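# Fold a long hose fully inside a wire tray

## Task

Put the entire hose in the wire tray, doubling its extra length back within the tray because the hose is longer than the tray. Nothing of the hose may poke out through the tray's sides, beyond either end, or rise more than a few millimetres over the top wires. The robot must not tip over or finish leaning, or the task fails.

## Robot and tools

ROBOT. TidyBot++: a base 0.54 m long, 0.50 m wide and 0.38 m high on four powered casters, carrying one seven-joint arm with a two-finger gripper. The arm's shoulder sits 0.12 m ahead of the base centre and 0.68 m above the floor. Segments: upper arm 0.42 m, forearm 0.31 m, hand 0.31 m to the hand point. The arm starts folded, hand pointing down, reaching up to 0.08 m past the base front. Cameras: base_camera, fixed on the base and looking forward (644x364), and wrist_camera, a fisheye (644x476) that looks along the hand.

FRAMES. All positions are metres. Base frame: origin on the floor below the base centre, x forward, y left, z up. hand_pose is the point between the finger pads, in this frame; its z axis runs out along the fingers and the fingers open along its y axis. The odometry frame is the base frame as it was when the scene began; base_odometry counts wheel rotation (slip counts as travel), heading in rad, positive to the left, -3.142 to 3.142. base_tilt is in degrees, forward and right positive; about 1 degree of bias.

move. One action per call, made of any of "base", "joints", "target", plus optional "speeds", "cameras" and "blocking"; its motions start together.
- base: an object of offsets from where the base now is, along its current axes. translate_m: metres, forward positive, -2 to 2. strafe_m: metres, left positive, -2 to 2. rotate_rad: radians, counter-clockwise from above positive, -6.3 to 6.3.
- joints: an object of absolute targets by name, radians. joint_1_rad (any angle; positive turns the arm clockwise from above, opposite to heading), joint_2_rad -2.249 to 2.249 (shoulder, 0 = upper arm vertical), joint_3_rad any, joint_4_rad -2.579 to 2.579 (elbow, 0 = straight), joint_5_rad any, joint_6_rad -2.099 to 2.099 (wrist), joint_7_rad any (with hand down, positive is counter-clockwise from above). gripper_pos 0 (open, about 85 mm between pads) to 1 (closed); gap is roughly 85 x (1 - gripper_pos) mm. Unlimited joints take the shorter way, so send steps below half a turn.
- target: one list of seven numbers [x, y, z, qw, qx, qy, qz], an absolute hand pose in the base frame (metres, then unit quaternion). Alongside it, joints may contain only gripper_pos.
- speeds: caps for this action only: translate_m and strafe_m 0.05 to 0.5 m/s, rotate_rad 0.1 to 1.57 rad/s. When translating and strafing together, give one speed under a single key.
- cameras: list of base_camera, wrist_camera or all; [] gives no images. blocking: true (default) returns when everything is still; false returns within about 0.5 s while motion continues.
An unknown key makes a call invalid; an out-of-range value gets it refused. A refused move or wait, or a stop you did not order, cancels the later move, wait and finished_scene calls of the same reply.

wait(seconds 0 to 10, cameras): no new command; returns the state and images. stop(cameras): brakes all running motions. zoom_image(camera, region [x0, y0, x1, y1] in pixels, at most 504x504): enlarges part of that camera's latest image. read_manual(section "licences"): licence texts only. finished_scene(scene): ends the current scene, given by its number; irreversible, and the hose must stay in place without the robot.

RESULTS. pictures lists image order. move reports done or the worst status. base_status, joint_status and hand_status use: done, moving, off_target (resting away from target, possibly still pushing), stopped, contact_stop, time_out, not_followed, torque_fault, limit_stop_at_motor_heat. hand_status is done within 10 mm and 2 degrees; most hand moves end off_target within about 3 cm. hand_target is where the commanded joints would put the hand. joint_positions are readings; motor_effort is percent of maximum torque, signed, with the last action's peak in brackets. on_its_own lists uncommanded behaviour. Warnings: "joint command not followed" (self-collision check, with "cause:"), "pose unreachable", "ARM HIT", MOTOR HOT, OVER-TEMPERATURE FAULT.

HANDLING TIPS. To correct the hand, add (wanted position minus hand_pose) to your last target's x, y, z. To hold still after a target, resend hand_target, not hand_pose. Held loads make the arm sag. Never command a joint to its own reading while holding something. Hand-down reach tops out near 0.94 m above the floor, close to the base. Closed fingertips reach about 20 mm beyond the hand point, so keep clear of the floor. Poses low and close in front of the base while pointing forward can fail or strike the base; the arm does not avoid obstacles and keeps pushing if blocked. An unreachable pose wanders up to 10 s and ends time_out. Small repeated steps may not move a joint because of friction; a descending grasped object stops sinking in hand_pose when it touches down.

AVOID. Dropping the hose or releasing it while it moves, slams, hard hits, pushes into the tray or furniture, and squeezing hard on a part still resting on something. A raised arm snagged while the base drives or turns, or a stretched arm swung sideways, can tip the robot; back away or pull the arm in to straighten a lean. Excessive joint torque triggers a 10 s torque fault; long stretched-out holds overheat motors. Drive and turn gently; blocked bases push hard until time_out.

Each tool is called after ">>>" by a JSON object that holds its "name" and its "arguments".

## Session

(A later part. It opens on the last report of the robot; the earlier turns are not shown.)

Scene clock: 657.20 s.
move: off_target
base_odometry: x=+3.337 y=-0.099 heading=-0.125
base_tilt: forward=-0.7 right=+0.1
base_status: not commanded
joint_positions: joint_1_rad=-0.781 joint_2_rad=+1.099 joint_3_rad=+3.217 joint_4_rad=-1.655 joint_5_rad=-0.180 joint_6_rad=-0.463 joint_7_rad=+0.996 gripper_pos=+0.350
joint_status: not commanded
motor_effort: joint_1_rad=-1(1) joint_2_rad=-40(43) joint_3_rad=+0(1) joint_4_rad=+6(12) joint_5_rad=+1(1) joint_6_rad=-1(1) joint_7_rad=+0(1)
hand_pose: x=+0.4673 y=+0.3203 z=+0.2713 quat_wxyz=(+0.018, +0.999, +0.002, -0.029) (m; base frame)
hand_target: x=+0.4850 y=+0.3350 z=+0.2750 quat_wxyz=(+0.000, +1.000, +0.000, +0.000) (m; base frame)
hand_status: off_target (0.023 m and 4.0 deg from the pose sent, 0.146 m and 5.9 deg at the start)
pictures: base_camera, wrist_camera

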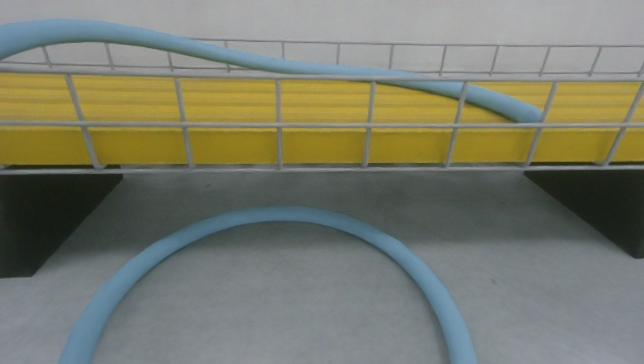

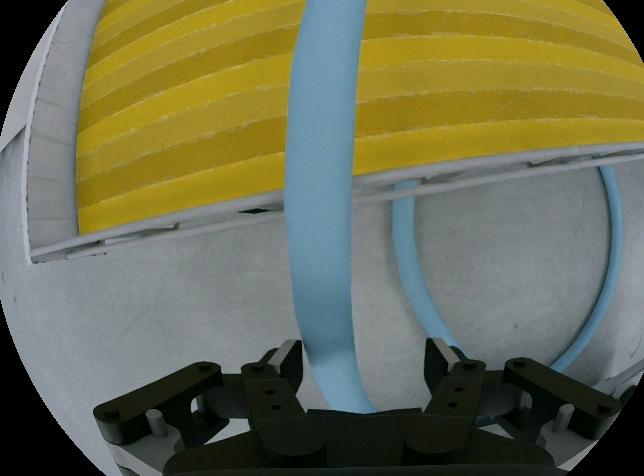

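>>> {"name": "move", "arguments": {"joints": {"gripper_pos":0.9}}}

>>> {"name": "move", "arguments": {"target": [0.52,0.335,0.38,0,1,0,0]}}

Scene clock: 660.43 s.
move: off_target
base_odometry: x=+3.337 y=-0.099 heading=-0.125
base_tilt: forward=-0.7 right=+0.1
base_status: not commanded
joint_positions: joint_1_rad=-0.797 joint_2_rad=+1.097 joint_3_rad=+3.218 joint_4_rad=-1.650 joint_5_rad=-0.193 joint_6_rad=-0.453 joint_7_rad=+0.996 gripper_pos=+0.841
joint_status: gripper_pos off_target (ended at +0.841, target +0.900)
motor_effort: joint_1_rad=+2(3) joint_2_rad=-39(40) joint_3_rad=+3(4) joint_4_rad=+6(7) joint_5_rad=+2(2) joint_6_rad=-1(2) joint_7_rad=+0(1)
hand_pose: x=+0.4666 y=+0.3313 z=+0.2726 quat_wxyz=(+0.011, +1.000, +0.005, -0.024) (m; base frame)
hand_target: x=+0.4850 y=+0.3350 z=+0.2750 quat_wxyz=(+0.000, +1.000, +0.000, +0.000) (m; base frame)
hand_status: not commanded
pictures: base_camera, wrist_camera

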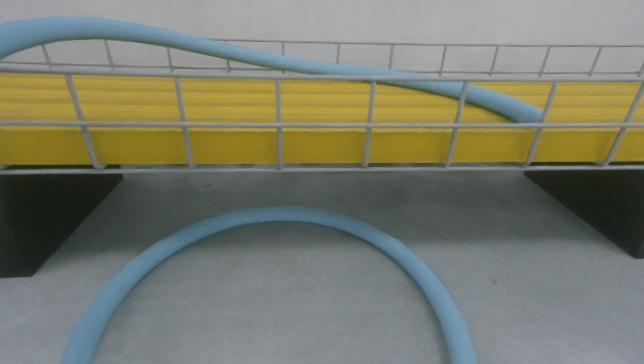

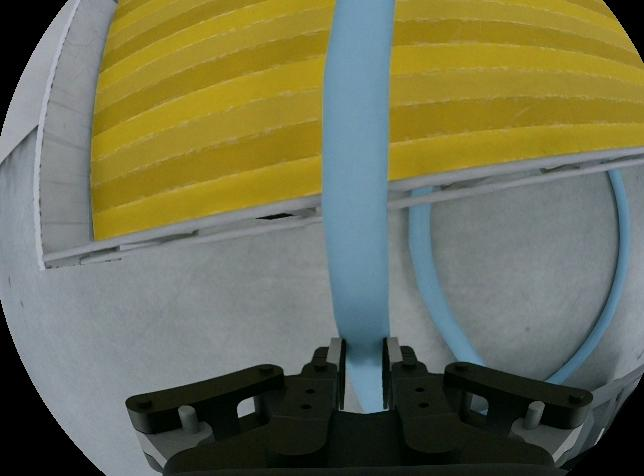

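Scene clock: 661.87 s.
move: off_target
base_odometry: x=+3.337 y=-0.099 heading=-0.125
base_tilt: forward=-0.7 right=+0.1
base_status: not commanded
joint_positions: joint_1_rad=-0.765 joint_2_rad=+0.934 joint_3_rad=+3.218 joint_4_rad=-1.597 joint_5_rad=-0.143 joint_6_rad=-0.610 joint_7_rad=+0.996 gripper_pos=+0.841
joint_status: not commanded
motor_effort: joint_1_rad=+1(2) joint_2_rad=-44(47) joint_3_rad=+1(3) joint_4_rad=+12(12) joint_5_rad=+1(2) joint_6_rad=+0(1) joint_7_rad=+0(1)
hand_pose: x=+0.5058 y=+0.3490 z=+0.3630 quat_wxyz=(-0.010, +1.000, +0.014, -0.004) (m; base frame)
hand_target: x=+0.5200 y=+0.3350 z=+0.3800 quat_wxyz=(+0.000, +1.000, +0.000, +0.000) (m; base frame)
hand_status: off_target (0.026 m and 2.0 deg from the pose sent, 0.120 m and 3.1 deg at the start)
pictures: base_camera, wrist_camera

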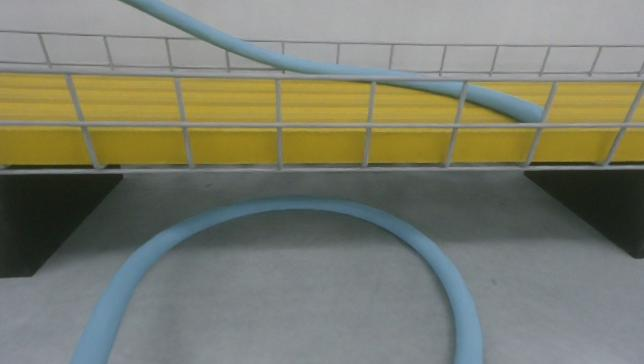

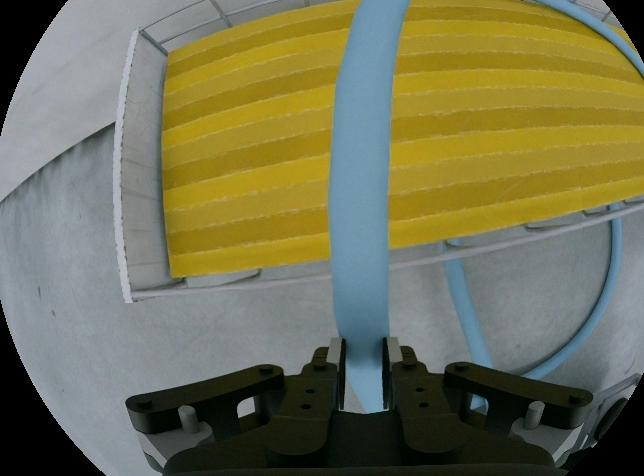

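>>> {"name": "move", "arguments": {"base": {"strafe_m":0.22}, "speeds": {"strafe_m":0.2}, "target": [0.60,0.20,0.40,0,0.924,0.383,0]}}

>>> {"name": "move", "arguments": {"target": [0.62,0.20,0.33,0,0.707,0.707,0]}}

Scene clock: 668.93 s.
move: off_target
base_odometry: x=+3.364 y=+0.119 heading=-0.125
base_tilt: forward=-0.7 right=+0.1
base_status: done
joint_positions: joint_1_rad=-0.329 joint_2_rad=+0.890 joint_3_rad=+3.028 joint_4_rad=-1.579 joint_5_rad=+0.118 joint_6_rad=-0.662 joint_7_rad=+1.769 gripper_pos=+0.900
joint_status: not commanded
on_its_own: gripper_pos moved +0.059 to your old target +0.900
motor_effort: joint_1_rad=+0(2) joint_2_rad=-40(45) joint_3_rad=-3(4) joint_4_rad=+10(15) joint_5_rad=+0(3) joint_6_rad=+0(3) joint_7_rad=+0(3)
hand_pose: x=+0.6028 y=+0.2093 z=+0.3922 quat_wxyz=(-0.008, +0.941, +0.338, +0.008) (m; base frame)
hand_target: x=+0.6000 y=+0.2000 z=+0.4000 quat_wxyz=(+0.000, +0.924, +0.383, +0.000) (m; base frame)
hand_status: off_target (0.012 m and 5.6 deg from the pose sent, 0.180 m and 43.5 deg at the start)
pictures: base_camera, wrist_camera

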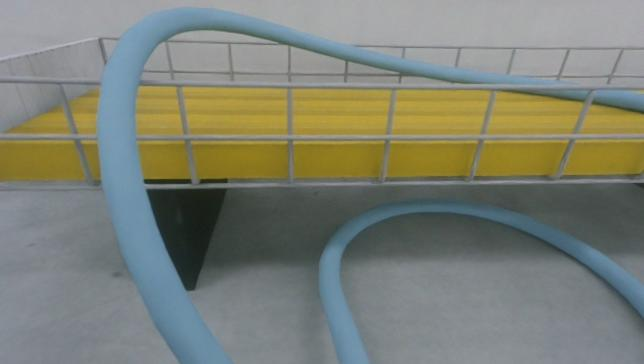

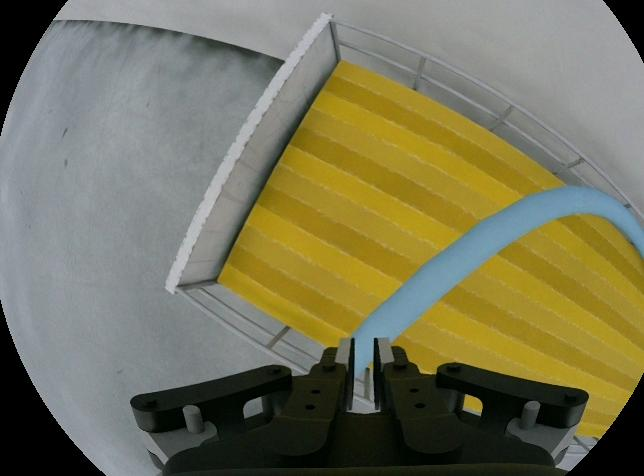

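Scene clock: 670.47 s.
move: off_target
base_odometry: x=+3.364 y=+0.119 heading=-0.125
base_tilt: forward=-0.7 right=+0.1
base_status: not commanded
joint_positions: joint_1_rad=-0.241 joint_2_rad=+1.052 joint_3_rad=+2.885 joint_4_rad=-1.509 joint_5_rad=+0.364 joint_6_rad=-0.662 joint_7_rad=+2.382 gripper_pos=+0.900
joint_status: not commanded
motor_effort: joint_1_rad=+0(1) joint_2_rad=-41(43) joint_3_rad=-5(5) joint_4_rad=+10(12) joint_5_rad=+1(1) joint_6_rad=-1(1) joint_7_rad=+0(1)
hand_pose: x=+0.6053 y=+0.2013 z=+0.3280 quat_wxyz=(-0.007, +0.738, +0.674, -0.016) (m; base frame)
hand_target: x=+0.6200 y=+0.2000 z=+0.3300 quat_wxyz=(+0.000, +0.707, +0.707, +0.000) (m; base frame)
hand_status: off_target (0.015 m and 5.5 deg from the pose sent, 0.065 m and 50.4 deg at the start)
pictures: base_camera, wrist_camera

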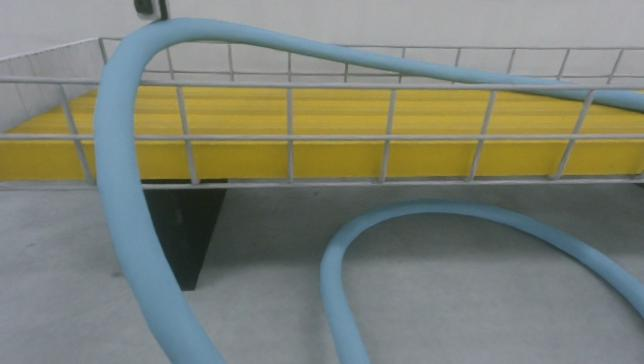

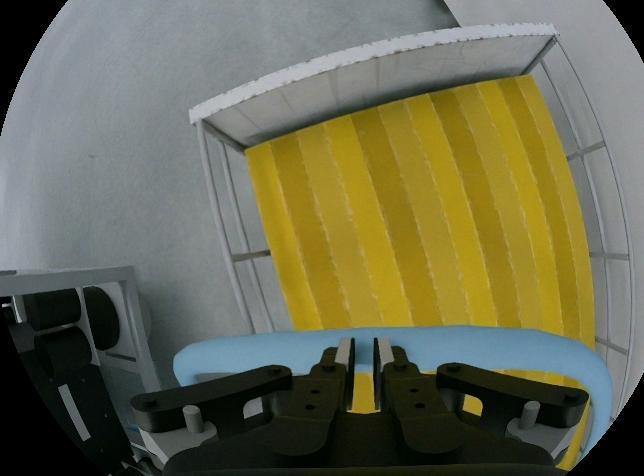

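>>> {"name": "move", "arguments": {"target": [0.50,0.21,0.42,0,1,0,0], "joints": {"gripper_pos":0.35}}}

Scene clock: 677.17 s.
move: off_target
base_odometry: x=+3.364 y=+0.119 heading=-0.125
base_tilt: forward=-0.7 right=+0.1
base_status: not commanded
joint_positions: joint_1_rad=-0.523 joint_2_rad=+0.725 joint_3_rad=+3.180 joint_4_rad=-1.878 joint_5_rad=-0.038 joint_6_rad=-0.592 joint_7_rad=+1.213 gripper_pos=+0.350
joint_status: all done
motor_effort: joint_1_rad=-1(2) joint_2_rad=-33(42) joint_3_rad=-1(6) joint_4_rad=+9(11) joint_5_rad=+1(1) joint_6_rad=-1(1) joint_7_rad=+0(1)
hand_pose: x=+0.4919 y=+0.2023 z=+0.4158 quat_wxyz=(+0.013, +0.998, +0.052, -0.023) (m; base frame)
hand_target: x=+0.5000 y=+0.2100 z=+0.4200 quat_wxyz=(+0.000, +1.000, +0.000, +0.000) (m; base frame)
hand_status: off_target (0.012 m and 6.7 deg from the pose sent, 0.140 m and 84.8 deg at the start)
pictures: base_camera, wrist_camera

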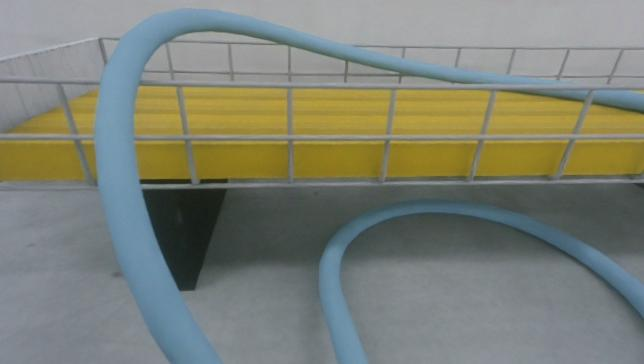

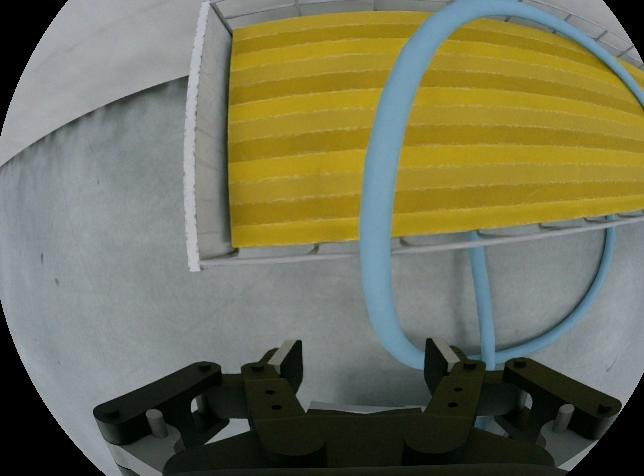

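>>> {"name": "move", "arguments": {"target": [0.495,0.20,0.325,0,1,0.0,0]}}

Scene clock: 684.50 s.
move: off_target
base_odometry: x=+3.364 y=+0.119 heading=-0.125
base_tilt: forward=-0.7 right=+0.1
base_status: not commanded
joint_positions: joint_1_rad=-0.523 joint_2_rad=+0.924 joint_3_rad=+3.182 joint_4_rad=-1.916 joint_5_rad=-0.133 joint_6_rad=-0.353 joint_7_rad=+1.210 gripper_pos=+0.350
joint_status: not commanded
motor_effort: joint_1_rad=+0(1) joint_2_rad=-35(38) joint_3_rad=-1(1) joint_4_rad=+5(9) joint_5_rad=+1(1) joint_6_rad=+0(1) joint_7_rad=+1(1)
hand_pose: x=+0.4813 y=+0.2019 z=+0.3239 quat_wxyz=(+0.005, +1.000, +0.006, -0.024) (m; base frame)
hand_target: x=+0.4950 y=+0.2000 z=+0.3250 quat_wxyz=(+0.000, +1.000, +0.000, +0.000) (m; base frame)
hand_status: off_target (0.014 m and 2.9 deg from the pose sent, 0.091 m and 6.7 deg at the start)
pictures: base_camera, wrist_camera

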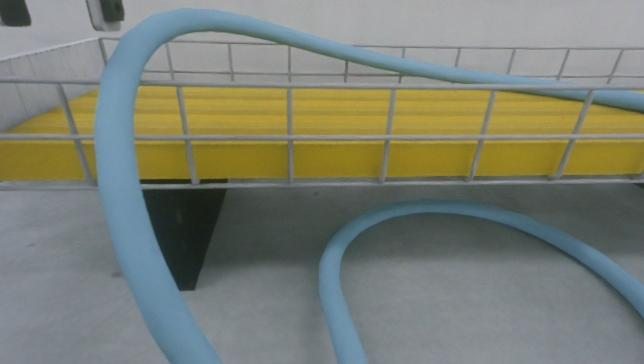

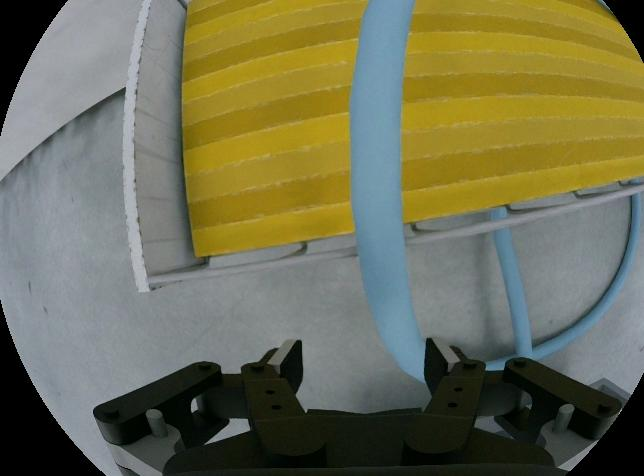

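>>> {"name": "move", "arguments": {"target": [0.518,0.175,0.295,0,0.998,-0.06,0]}}

>>> {"name": "move", "arguments": {"joints": {"gripper_pos":0.9}}}

Scene clock: 688.47 s.
move: off_target
base_odometry: x=+3.364 y=+0.119 heading=-0.125
base_tilt: forward=-0.7 right=+0.1
base_status: not commanded
joint_positions: joint_1_rad=-0.469 joint_2_rad=+0.998 joint_3_rad=+3.193 joint_4_rad=-1.890 joint_5_rad=-0.177 joint_6_rad=-0.321 joint_7_rad=+1.210 gripper_pos=+0.350
joint_status: not commanded
motor_effort: joint_1_rad=+0(2) joint_2_rad=-36(38) joint_3_rad=+0(2) joint_4_rad=+5(6) joint_5_rad=+1(1) joint_6_rad=+0(1) joint_7_rad=+0(1)
hand_pose: x=+0.4924 y=+0.1785 z=+0.2945 quat_wxyz=(+0.009, +0.998, -0.045, -0.030) (m; base frame)
hand_target: x=+0.5180 y=+0.1750 z=+0.2950 quat_wxyz=(+0.000, +0.998, -0.060, +0.000) (m; base frame)
hand_status: off_target (0.026 m and 4.0 deg from the pose sent, 0.054 m and 8.0 deg at the start)
pictures: base_camera, wrist_camera

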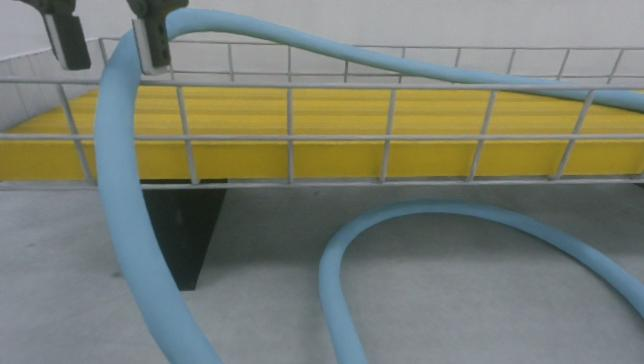

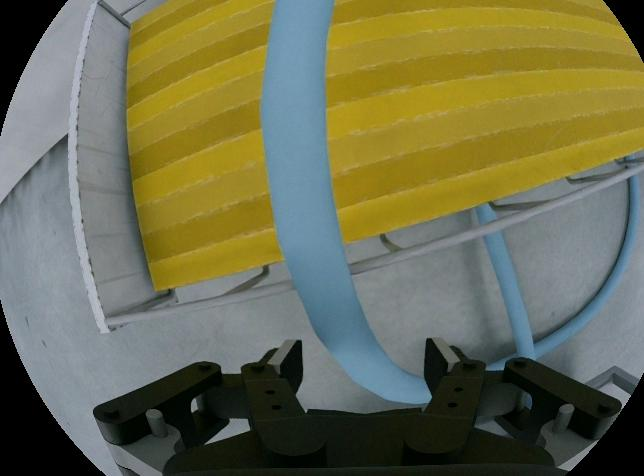

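Scene clock: 689.30 s.
move: done
base_odometry: x=+3.364 y=+0.119 heading=-0.125
base_tilt: forward=-0.7 right=+0.1
base_status: not commanded
joint_positions: joint_1_rad=-0.469 joint_2_rad=+0.998 joint_3_rad=+3.192 joint_4_rad=-1.890 joint_5_rad=-0.185 joint_6_rad=-0.321 joint_7_rad=+1.210 gripper_pos=+0.899
joint_status: all done
motor_effort: joint_1_rad=+2(3) joint_2_rad=-35(36) joint_3_rad=+3(4) joint_4_rad=+6(7) joint_5_rad=+2(2) joint_6_rad=+1(2) joint_7_rad=+0(1)
hand_pose: x=+0.4919 y=+0.1798 z=+0.2946 quat_wxyz=(+0.008, +0.998, -0.049, -0.031) (m; base frame)
hand_target: x=+0.5180 y=+0.1750 z=+0.2950 quat_wxyz=(+0.000, +0.998, -0.060, +0.000) (m; base frame)
hand_status: not commanded
pictures: base_camera, wrist_camera

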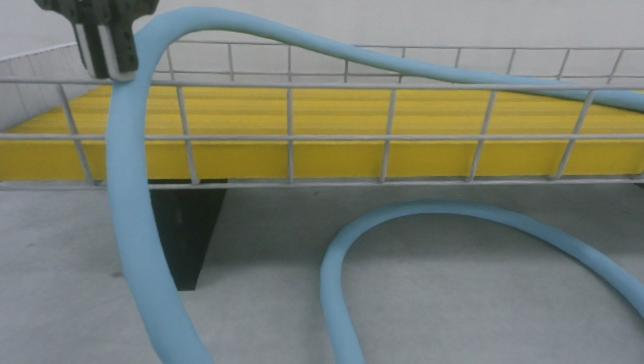

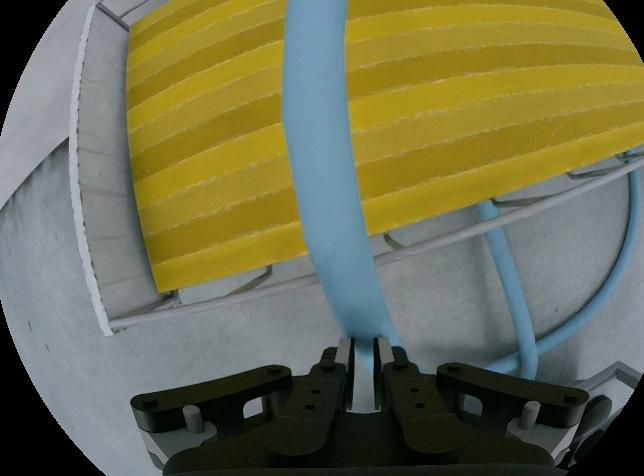

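>>> {"name": "move", "arguments": {"joints": {"gripper_pos":0.35}}}

>>> {"name": "move", "arguments": {"target": [0.518,0.165,0.263,0,0.976,0.216,0]}}

>>> {"name": "move", "arguments": {"joints": {"gripper_pos":0.95}}}

Scene clock: 693.60 s.
move: done
base_odometry: x=+3.364 y=+0.119 heading=-0.125
base_tilt: forward=-0.7 right=+0.1
base_status: not commanded
joint_positions: joint_1_rad=-0.468 joint_2_rad=+0.998 joint_3_rad=+3.198 joint_4_rad=-1.888 joint_5_rad=-0.186 joint_6_rad=-0.312 joint_7_rad=+1.210 gripper_pos=+0.350
joint_status: all done
motor_effort: joint_1_rad=-1(2) joint_2_rad=-36(36) joint_3_rad=+0(3) joint_4_rad=+5(6) joint_5_rad=+1(1) joint_6_rad=-1(1) joint_7_rad=+0(1)
hand_pose: x=+0.4968 y=+0.1777 z=+0.2945 quat_wxyz=(+0.008, +0.998, -0.052, -0.025) (m; base frame)
hand_target: x=+0.5180 y=+0.1750 z=+0.2950 quat_wxyz=(+0.000, +0.998, -0.060, +0.000) (m; base frame)
hand_status: not commanded
pictures: base_camera, wrist_camera

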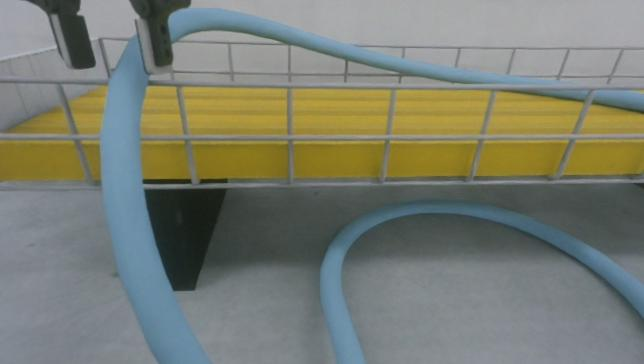

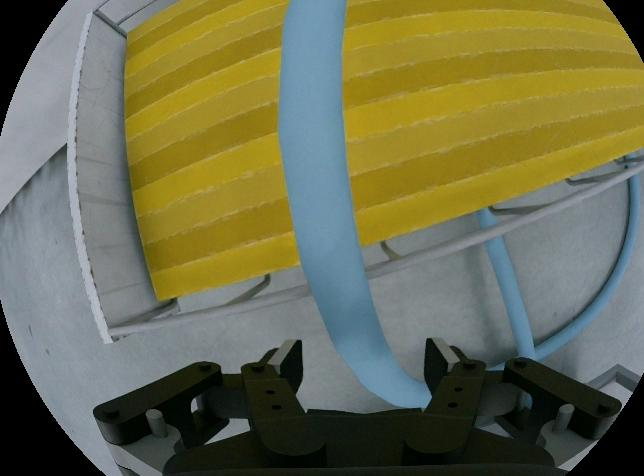

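Scene clock: 694.77 s.
move: off_target
base_odometry: x=+3.364 y=+0.119 heading=-0.125
base_tilt: forward=-0.7 right=+0.1
base_status: not commanded
joint_positions: joint_1_rad=-0.401 joint_2_rad=+1.067 joint_3_rad=+3.144 joint_4_rad=-1.880 joint_5_rad=+0.011 joint_6_rad=-0.247 joint_7_rad=+1.509 gripper_pos=+0.350
joint_status: not commanded
motor_effort: joint_1_rad=+0(1) joint_2_rad=-35(37) joint_3_rad=+0(1) joint_4_rad=+3(5) joint_5_rad=+1(2) joint_6_rad=-1(2) joint_7_rad=+0(1)
hand_pose: x=+0.4996 y=+0.1607 z=+0.2656 quat_wxyz=(+0.008, +0.984, +0.174, -0.025) (m; base frame)
hand_target: x=+0.5180 y=+0.1650 z=+0.2631 quat_wxyz=(+0.000, +0.976, +0.216, +0.000) (m; base frame)
hand_status: off_target (0.019 m and 5.8 deg from the pose sent, 0.040 m and 31.0 deg at the start)
pictures: base_camera, wrist_camera

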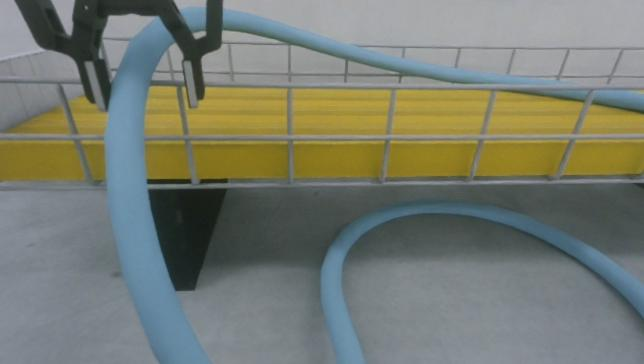

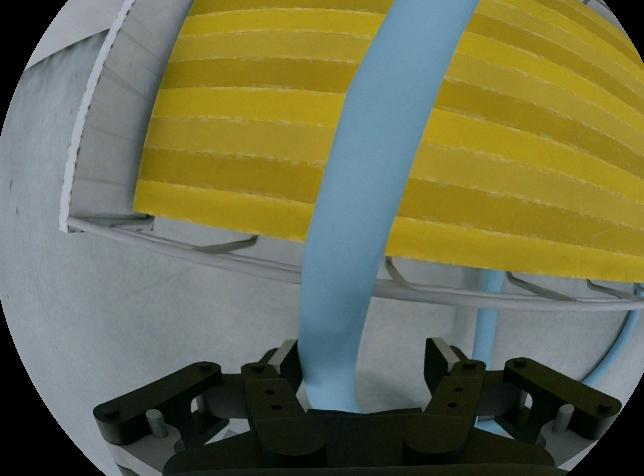

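Scene clock: 695.63 s.
move: off_target
base_odometry: x=+3.364 y=+0.119 heading=-0.125
base_tilt: forward=-0.7 right=+0.1
base_status: not commanded
joint_positions: joint_1_rad=-0.400 joint_2_rad=+1.066 joint_3_rad=+3.118 joint_4_rad=-1.878 joint_5_rad=+0.011 joint_6_rad=-0.247 joint_7_rad=+1.509 gripper_pos=+0.761
joint_status: gripper_pos off_target (ended at +0.761, target +0.950)
motor_effort: joint_1_rad=+2(5) joint_2_rad=-33(34) joint_3_rad=+1(6) joint_4_rad=+5(6) joint_5_rad=+2(2) joint_6_rad=+1(2) joint_7_rad=+1(1)
hand_pose: x=+0.4954 y=+0.1744 z=+0.2666 quat_wxyz=(-0.003, +0.983, +0.180, -0.026) (m; base frame)
hand_target: x=+0.5180 y=+0.1650 z=+0.2631 quat_wxyz=(+0.000, +0.976, +0.216, +0.000) (m; base frame)
hand_status: not commanded
pictures: base_camera, wrist_camera

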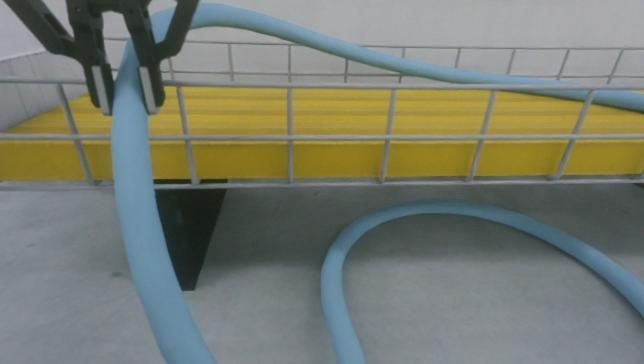

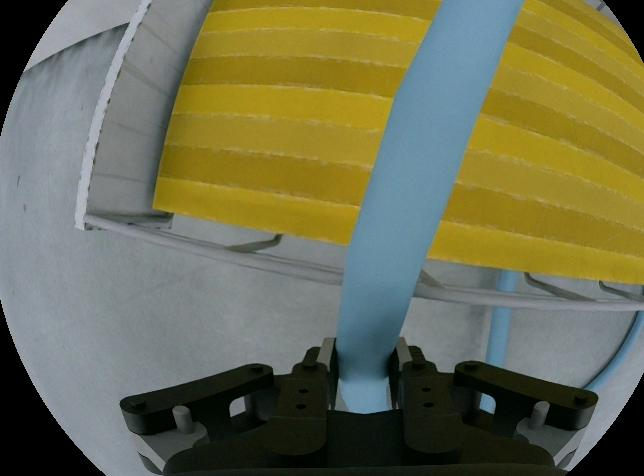

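>>> {"name": "move", "arguments": {"target": [0.57,0.18,0.38,0,0.924,0.383,0]}}

>>> {"name": "move", "arguments": {"target": [0.62,0.16,0.34,0,0.793,0.609,0]}}

Scene clock: 699.10 s.
move: off_target
base_odometry: x=+3.364 y=+0.119 heading=-0.125
base_tilt: forward=-0.7 right=+0.1
base_status: not commanded
joint_positions: joint_1_rad=-0.305 joint_2_rad=+0.902 joint_3_rad=+3.042 joint_4_rad=-1.743 joint_5_rad=+0.133 joint_6_rad=-0.531 joint_7_rad=+1.742 gripper_pos=+0.761
joint_status: not commanded
motor_effort: joint_1_rad=-2(3) joint_2_rad=-43(45) joint_3_rad=-4(4) joint_4_rad=+12(12) joint_5_rad=+2(3) joint_6_rad=+2(2) joint_7_rad=+2(2)
hand_pose: x=+0.5561 y=+0.1745 z=+0.3575 quat_wxyz=(-0.005, +0.947, +0.322, -0.014) (m; base frame)
hand_target: x=+0.5700 y=+0.1800 z=+0.3800 quat_wxyz=(+0.000, +0.924, +0.383, +0.000) (m; base frame)
hand_status: off_target (0.027 m and 7.7 deg from the pose sent, 0.136 m and 24.5 deg at the start)
pictures: base_camera, wrist_camera

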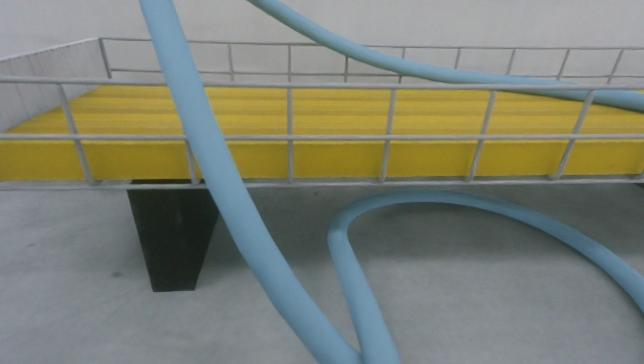

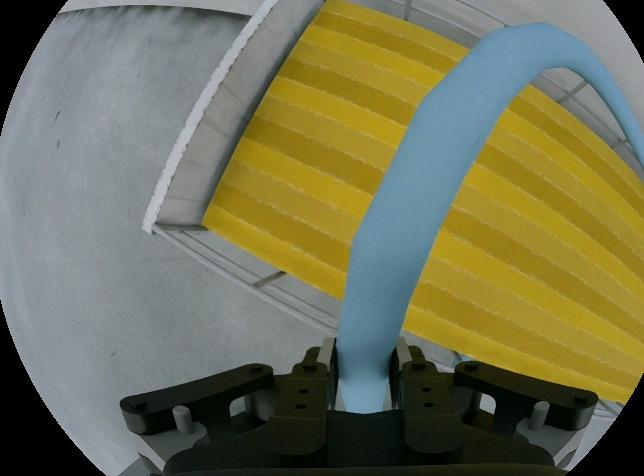

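Scene clock: 700.57 s.
move: off_target
base_odometry: x=+3.364 y=+0.119 heading=-0.125
base_tilt: forward=-0.7 right=+0.0
base_status: not commanded
joint_positions: joint_1_rad=-0.195 joint_2_rad=+1.000 joint_3_rad=+2.910 joint_4_rad=-1.604 joint_5_rad=+0.258 joint_6_rad=-0.620 joint_7_rad=+2.189 gripper_pos=+0.761
joint_status: not commanded
motor_effort: joint_1_rad=+1(2) joint_2_rad=-39(43) joint_3_rad=-1(5) joint_4_rad=+16(16) joint_5_rad=+8(9) joint_6_rad=+8(8) joint_7_rad=+4(6)
hand_pose: x=+0.5837 y=+0.1785 z=+0.3381 quat_wxyz=(-0.029, +0.836, +0.548, -0.020) (m; base frame)
hand_target: x=+0.6200 y=+0.1600 z=+0.3400 quat_wxyz=(+0.000, +0.793, +0.609, +0.000) (m; base frame)
hand_status: off_target (0.041 m and 9.4 deg from the pose sent, 0.068 m and 37.5 deg at the start)
pictures: base_camera, wrist_camera

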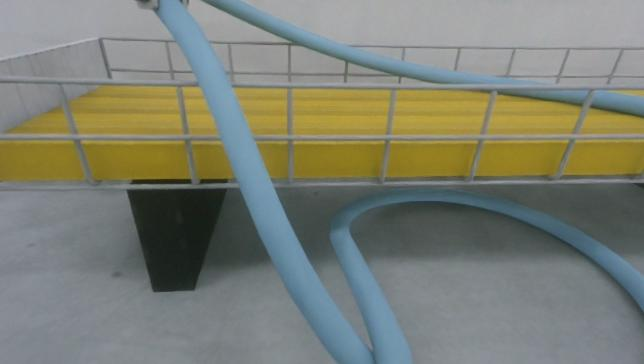

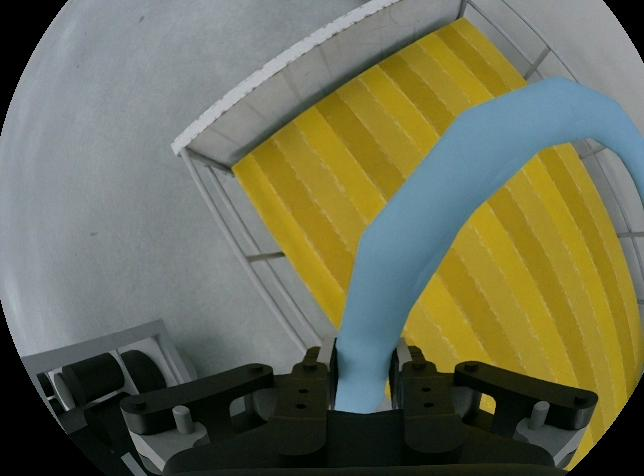

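>>> {"name": "move", "arguments": {"target": [0.65,0.20,0.29,0,0.72,0.694,0]}}

>>> {"name": "move", "arguments": {"target": [0.665,0.20,0.25,0,0.707,0.707,0]}}

Scene clock: 704.83 s.
move: off_target
base_odometry: x=+3.364 y=+0.119 heading=-0.125
base_tilt: forward=-0.7 right=+0.1
base_status: not commanded
joint_positions: joint_1_rad=-0.218 joint_2_rad=+1.141 joint_3_rad=+2.879 joint_4_rad=-1.442 joint_5_rad=+0.272 joint_6_rad=-0.717 joint_7_rad=+2.347 gripper_pos=+0.761
joint_status: not commanded
motor_effort: joint_1_rad=+2(3) joint_2_rad=-38(40) joint_3_rad=+1(1) joint_4_rad=+21(22) joint_5_rad=+11(11) joint_6_rad=+17(17) joint_7_rad=+6(7)
hand_pose: x=+0.5888 y=+0.2025 z=+0.2950 quat_wxyz=(-0.049, +0.782, +0.619, -0.049) (m; base frame)
hand_target: x=+0.6500 y=+0.2000 z=+0.2900 quat_wxyz=(+0.000, +0.720, +0.694, +0.000) (m; base frame)
hand_status: off_target (0.061 m and 13.7 deg from the pose sent, 0.085 m and 21.8 deg at the start)
pictures: base_camera, wrist_camera

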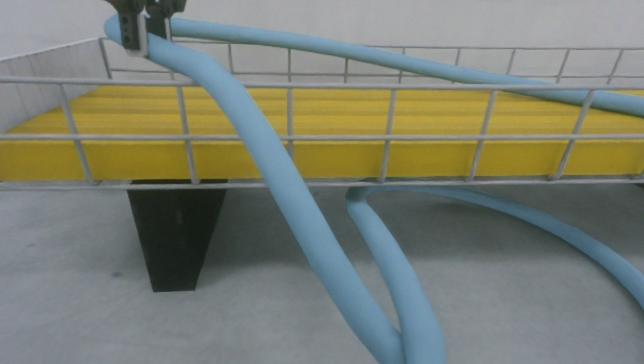

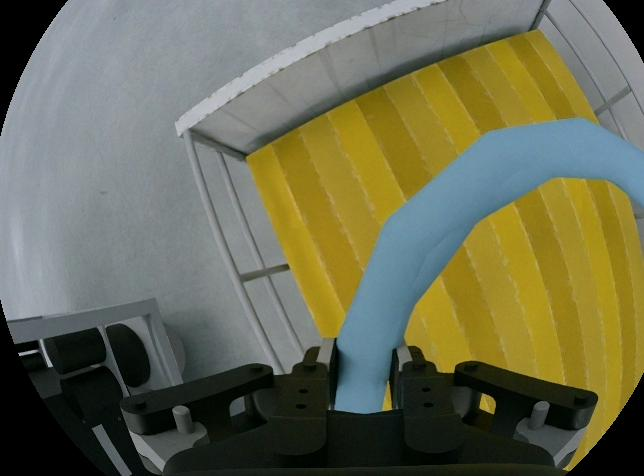

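Scene clock: 705.73 s.
move: off_target
base_odometry: x=+3.364 y=+0.119 heading=-0.125
base_tilt: forward=-0.8 right=+0.1
base_status: not commanded
joint_positions: joint_1_rad=-0.222 joint_2_rad=+1.215 joint_3_rad=+2.871 joint_4_rad=-1.366 joint_5_rad=+0.273 joint_6_rad=-0.755 joint_7_rad=+2.395 gripper_pos=+0.761
joint_status: not commanded
motor_effort: joint_1_rad=+3(4) joint_2_rad=-34(38) joint_3_rad=+3(3) joint_4_rad=+25(26) joint_5_rad=+13(14) joint_6_rad=+23(24) joint_7_rad=+8(8)
hand_pose: x=+0.5899 y=+0.2069 z=+0.2693 quat_wxyz=(-0.059, +0.769, +0.634, -0.063) (m; base frame)
hand_target: x=+0.6650 y=+0.2000 z=+0.2500 quat_wxyz=(+0.000, +0.707, +0.707, +0.000) (m; base frame)
hand_status: off_target (0.078 m and 14.8 deg from the pose sent, 0.088 m and 15.4 deg at the start)
pictures: base_camera, wrist_camera

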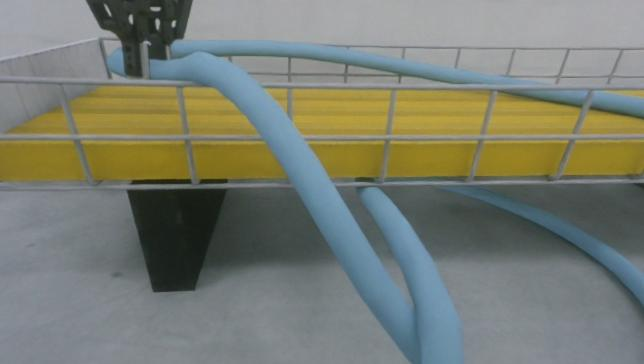

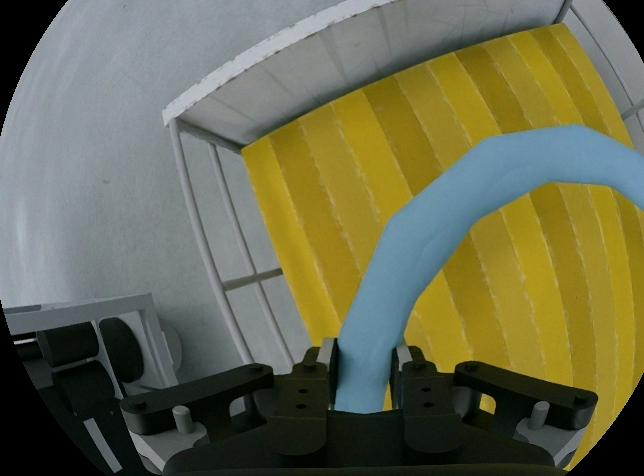

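>>> {"name": "move", "arguments": {"target": [0.675,0.23,0.205,0,0.72,0.694,0]}}

>>> {"name": "wait", "arguments": {"seconds": 0.5}}

Scene clock: 708.80 s.
move: off_target
base_odometry: x=+3.364 y=+0.119 heading=-0.125
base_tilt: forward=-0.7 right=+0.0
base_status: not commanded
joint_positions: joint_1_rad=-0.261 joint_2_rad=+1.336 joint_3_rad=+2.899 joint_4_rad=-1.194 joint_5_rad=+0.291 joint_6_rad=-0.806 joint_7_rad=+2.400 gripper_pos=+0.761
joint_status: not commanded
motor_effort: joint_1_rad=-2(5) joint_2_rad=-37(39) joint_3_rad=-4(8) joint_4_rad=+24(30) joint_5_rad=+7(13) joint_6_rad=+22(34) joint_7_rad=+6(9)
hand_pose: x=+0.6173 y=+0.2117 z=+0.2267 quat_wxyz=(-0.041, +0.766, +0.638, -0.071) (m; base frame)
hand_target: x=+0.6750 y=+0.2300 z=+0.2050 quat_wxyz=(+0.000, +0.720, +0.694, +0.000) (m; base frame)
hand_status: off_target (0.064 m and 12.6 deg from the pose sent, 0.109 m and 13.3 deg at the start)
pictures: base_camera, wrist_camera

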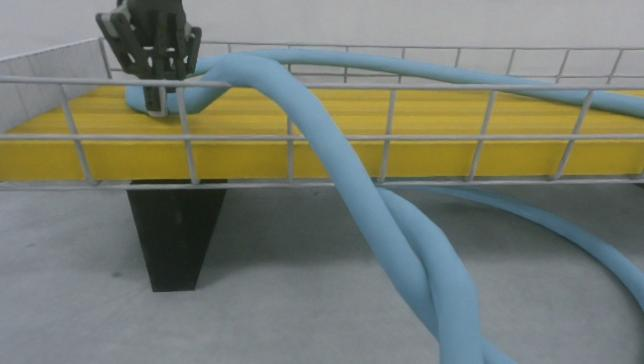

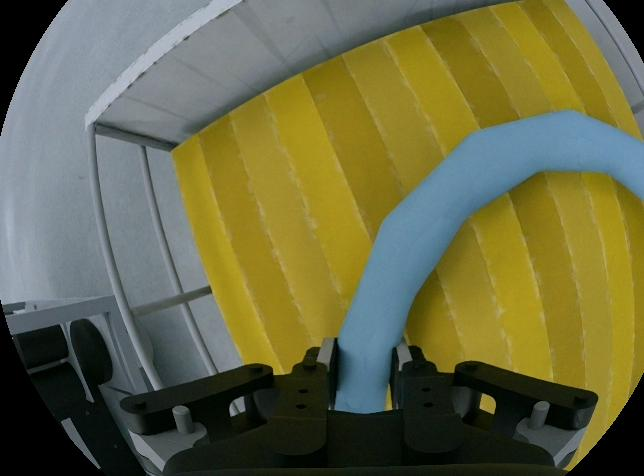

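Scene clock: 709.30 s.
base_odometry: x=+3.364 y=+0.119 heading=-0.125
base_tilt: forward=-0.7 right=+0.1
base_status: not commanded
joint_positions: joint_1_rad=-0.261 joint_2_rad=+1.336 joint_3_rad=+2.899 joint_4_rad=-1.194 joint_5_rad=+0.291 joint_6_rad=-0.806 joint_7_rad=+2.400 gripper_pos=+0.761
joint_status: not commanded
motor_effort: joint_1_rad=-2(5) joint_2_rad=-37(39) joint_3_rad=-5(8) joint_4_rad=+23(30) joint_5_rad=+7(13) joint_6_rad=+22(34) joint_7_rad=+6(9)
hand_pose: x=+0.6172 y=+0.2117 z=+0.2267 quat_wxyz=(-0.041, +0.766, +0.638, -0.071) (m; base frame)
hand_target: x=+0.6750 y=+0.2300 z=+0.2050 quat_wxyz=(+0.000, +0.720, +0.694, +0.000) (m; base frame)
hand_status: off_target (0.064 m and 12.6 deg from the pose sent, 0.109 m and 13.3 deg at the start)
wait: 0.50 s; at rest by 0.27 s
pictures: base_camera, wrist_camera

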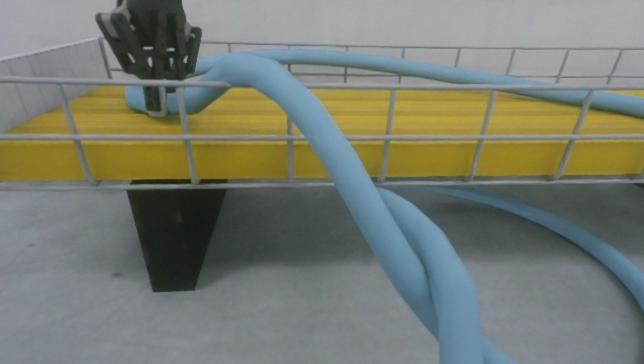

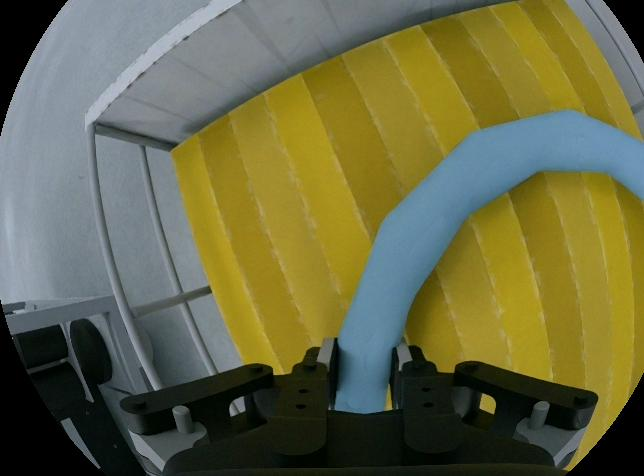

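>>> {"name": "move", "arguments": {"joints": {"gripper_pos":0.5}}}

>>> {"name": "move", "arguments": {"target": [0.60,0.21,0.42,0,0.924,0.383,0]}}

>>> {"name": "move", "arguments": {"target": [0.45,0.1,0.55,0,0.99,0,0.13]}}

Scene clock: 714.10 s.
move: done
base_odometry: x=+3.364 y=+0.119 heading=-0.125
base_tilt: forward=-0.7 right=+0.1
base_status: not commanded
joint_positions: joint_1_rad=-0.290 joint_2_rad=+1.353 joint_3_rad=+2.897 joint_4_rad=-1.164 joint_5_rad=+0.304 joint_6_rad=-0.754 joint_7_rad=+2.436 gripper_pos=+0.500
joint_status: all done
motor_effort: joint_1_rad=+0(5) joint_2_rad=-37(45) joint_3_rad=-3(5) joint_4_rad=+19(23) joint_5_rad=+3(7) joint_6_rad=+14(22) joint_7_rad=+1(7)
hand_pose: x=+0.6342 y=+0.2359 z=+0.2196 quat_wxyz=(-0.033, +0.746, +0.664, -0.040) (m; base frame)
hand_target: x=+0.6750 y=+0.2300 z=+0.2050 quat_wxyz=(+0.000, +0.720, +0.694, +0.000) (m; base frame)
hand_status: not commanded
pictures: base_camera, wrist_camera

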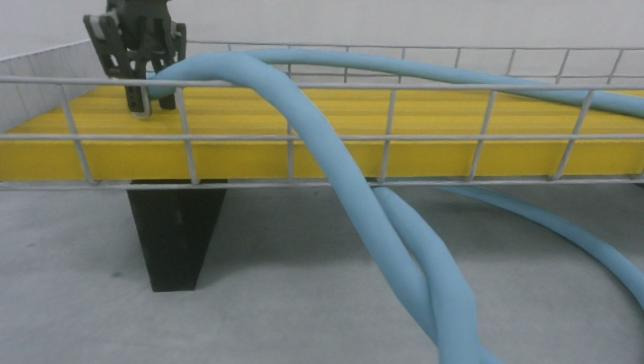

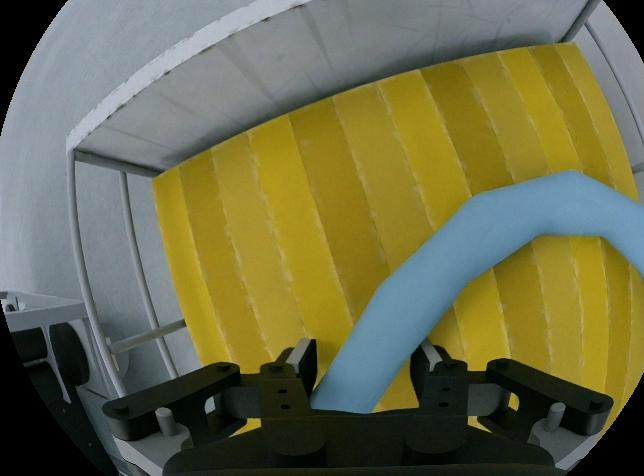

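Scene clock: 716.20 s.
move: off_target
base_odometry: x=+3.364 y=+0.119 heading=-0.125
base_tilt: forward=-0.8 right=+0.1
base_status: not commanded
joint_positions: joint_1_rad=-0.312 joint_2_rad=+0.851 joint_3_rad=+2.985 joint_4_rad=-1.538 joint_5_rad=+0.188 joint_6_rad=-0.735 joint_7_rad=+1.899 gripper_pos=+0.500
joint_status: not commanded
motor_effort: joint_1_rad=+0(4) joint_2_rad=-40(50) joint_3_rad=-3(5) joint_4_rad=+12(20) joint_5_rad=+1(4) joint_6_rad=+0(15) joint_7_rad=+0(1)
hand_pose: x=+0.6156 y=+0.2114 z=+0.4229 quat_wxyz=(+0.004, +0.905, +0.426, +0.016) (m; base frame)
hand_target: x=+0.6000 y=+0.2100 z=+0.4200 quat_wxyz=(+0.000, +0.924, +0.383, +0.000) (m; base frame)
hand_status: off_target (0.016 m and 5.7 deg from the pose sent, 0.205 m and 38.8 deg at the start)
pictures: base_camera, wrist_camera

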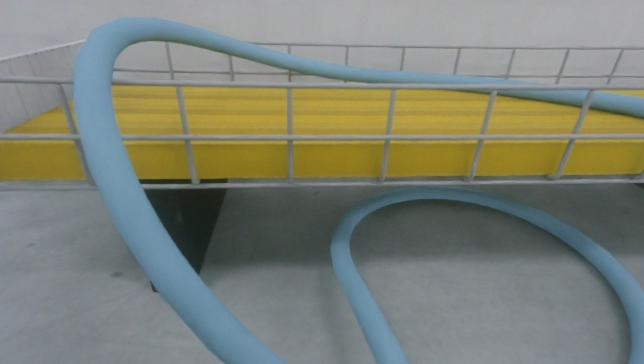

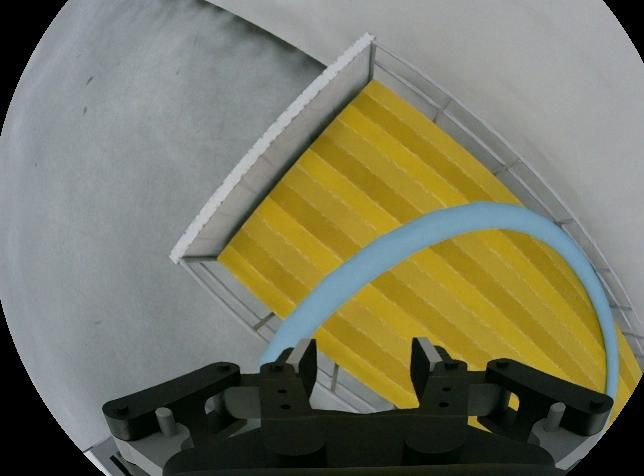

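Scene clock: 718.53 s.
move: off_target
base_odometry: x=+3.364 y=+0.119 heading=-0.125
base_tilt: forward=-0.7 right=+0.1
base_status: not commanded
joint_positions: joint_1_rad=-0.367 joint_2_rad=+0.191 joint_3_rad=+3.135 joint_4_rad=-2.272 joint_5_rad=+0.193 joint_6_rad=-0.492 joint_7_rad=+1.083 gripper_pos=+0.500
joint_status: not commanded
motor_effort: joint_1_rad=-1(1) joint_2_rad=-18(41) joint_3_rad=-1(4) joint_4_rad=+13(13) joint_5_rad=+1(2) joint_6_rad=+1(2) joint_7_rad=+0(1)
hand_pose: x=+0.4427 y=+0.0982 z=+0.5461 quat_wxyz=(+0.009, +0.994, +0.024, +0.107) (m; base frame)
hand_target: x=+0.4500 y=+0.1000 z=+0.5500 quat_wxyz=(+0.000, +0.991, +0.000, +0.130) (m; base frame)
hand_status: off_target (0.008 m and 4.0 deg from the pose sent, 0.237 m and 51.9 deg at the start)
pictures: base_camera, wrist_camera

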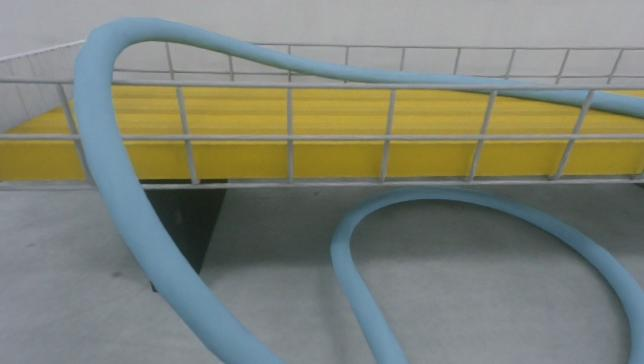

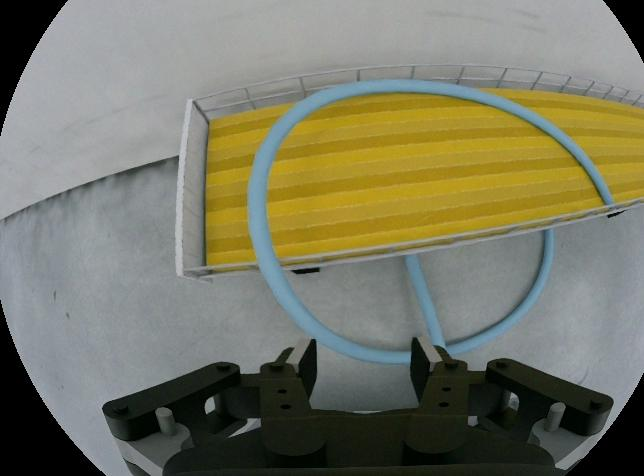

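>>> {"name": "move", "arguments": {"base": {"translate_m":-0.15}, "target": [0.50,0.03,0.34,0,0.793,0.609,0], "joints": {"gripper_pos":0.35}}}

Scene clock: 730.77 s.
move: off_target
base_odometry: x=+3.215 y=+0.138 heading=-0.125
base_tilt: forward=-0.7 right=+0.1
base_status: done
joint_positions: joint_1_rad=+0.034 joint_2_rad=+0.863 joint_3_rad=+2.985 joint_4_rad=-2.088 joint_5_rad=+0.546 joint_6_rad=-0.302 joint_7_rad=+2.175 gripper_pos=+0.350
joint_status: all done
motor_effort: joint_1_rad=+0(1) joint_2_rad=-31(33) joint_3_rad=-2(4) joint_4_rad=+4(11) joint_5_rad=+1(2) joint_6_rad=-1(1) joint_7_rad=+0(1)
hand_pose: x=+0.4770 y=+0.0185 z=+0.3404 quat_wxyz=(+0.000, +0.823, +0.567, -0.036) (m; base frame)
hand_target: x=+0.5000 y=+0.0300 z=+0.3400 quat_wxyz=(+0.000, +0.793, +0.609, +0.000) (m; base frame)
hand_status: off_target (0.026 m and 7.2 deg from the pose sent, 0.225 m and 73.2 deg at the start)
pictures: base_camera, wrist_camera

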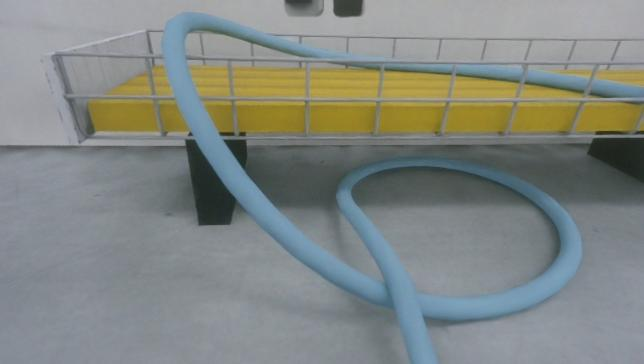

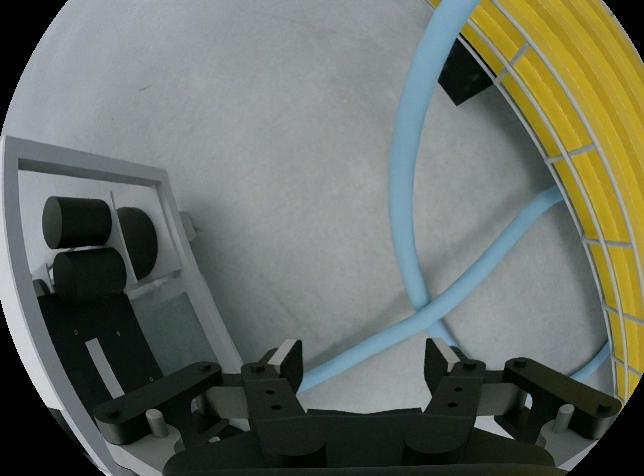

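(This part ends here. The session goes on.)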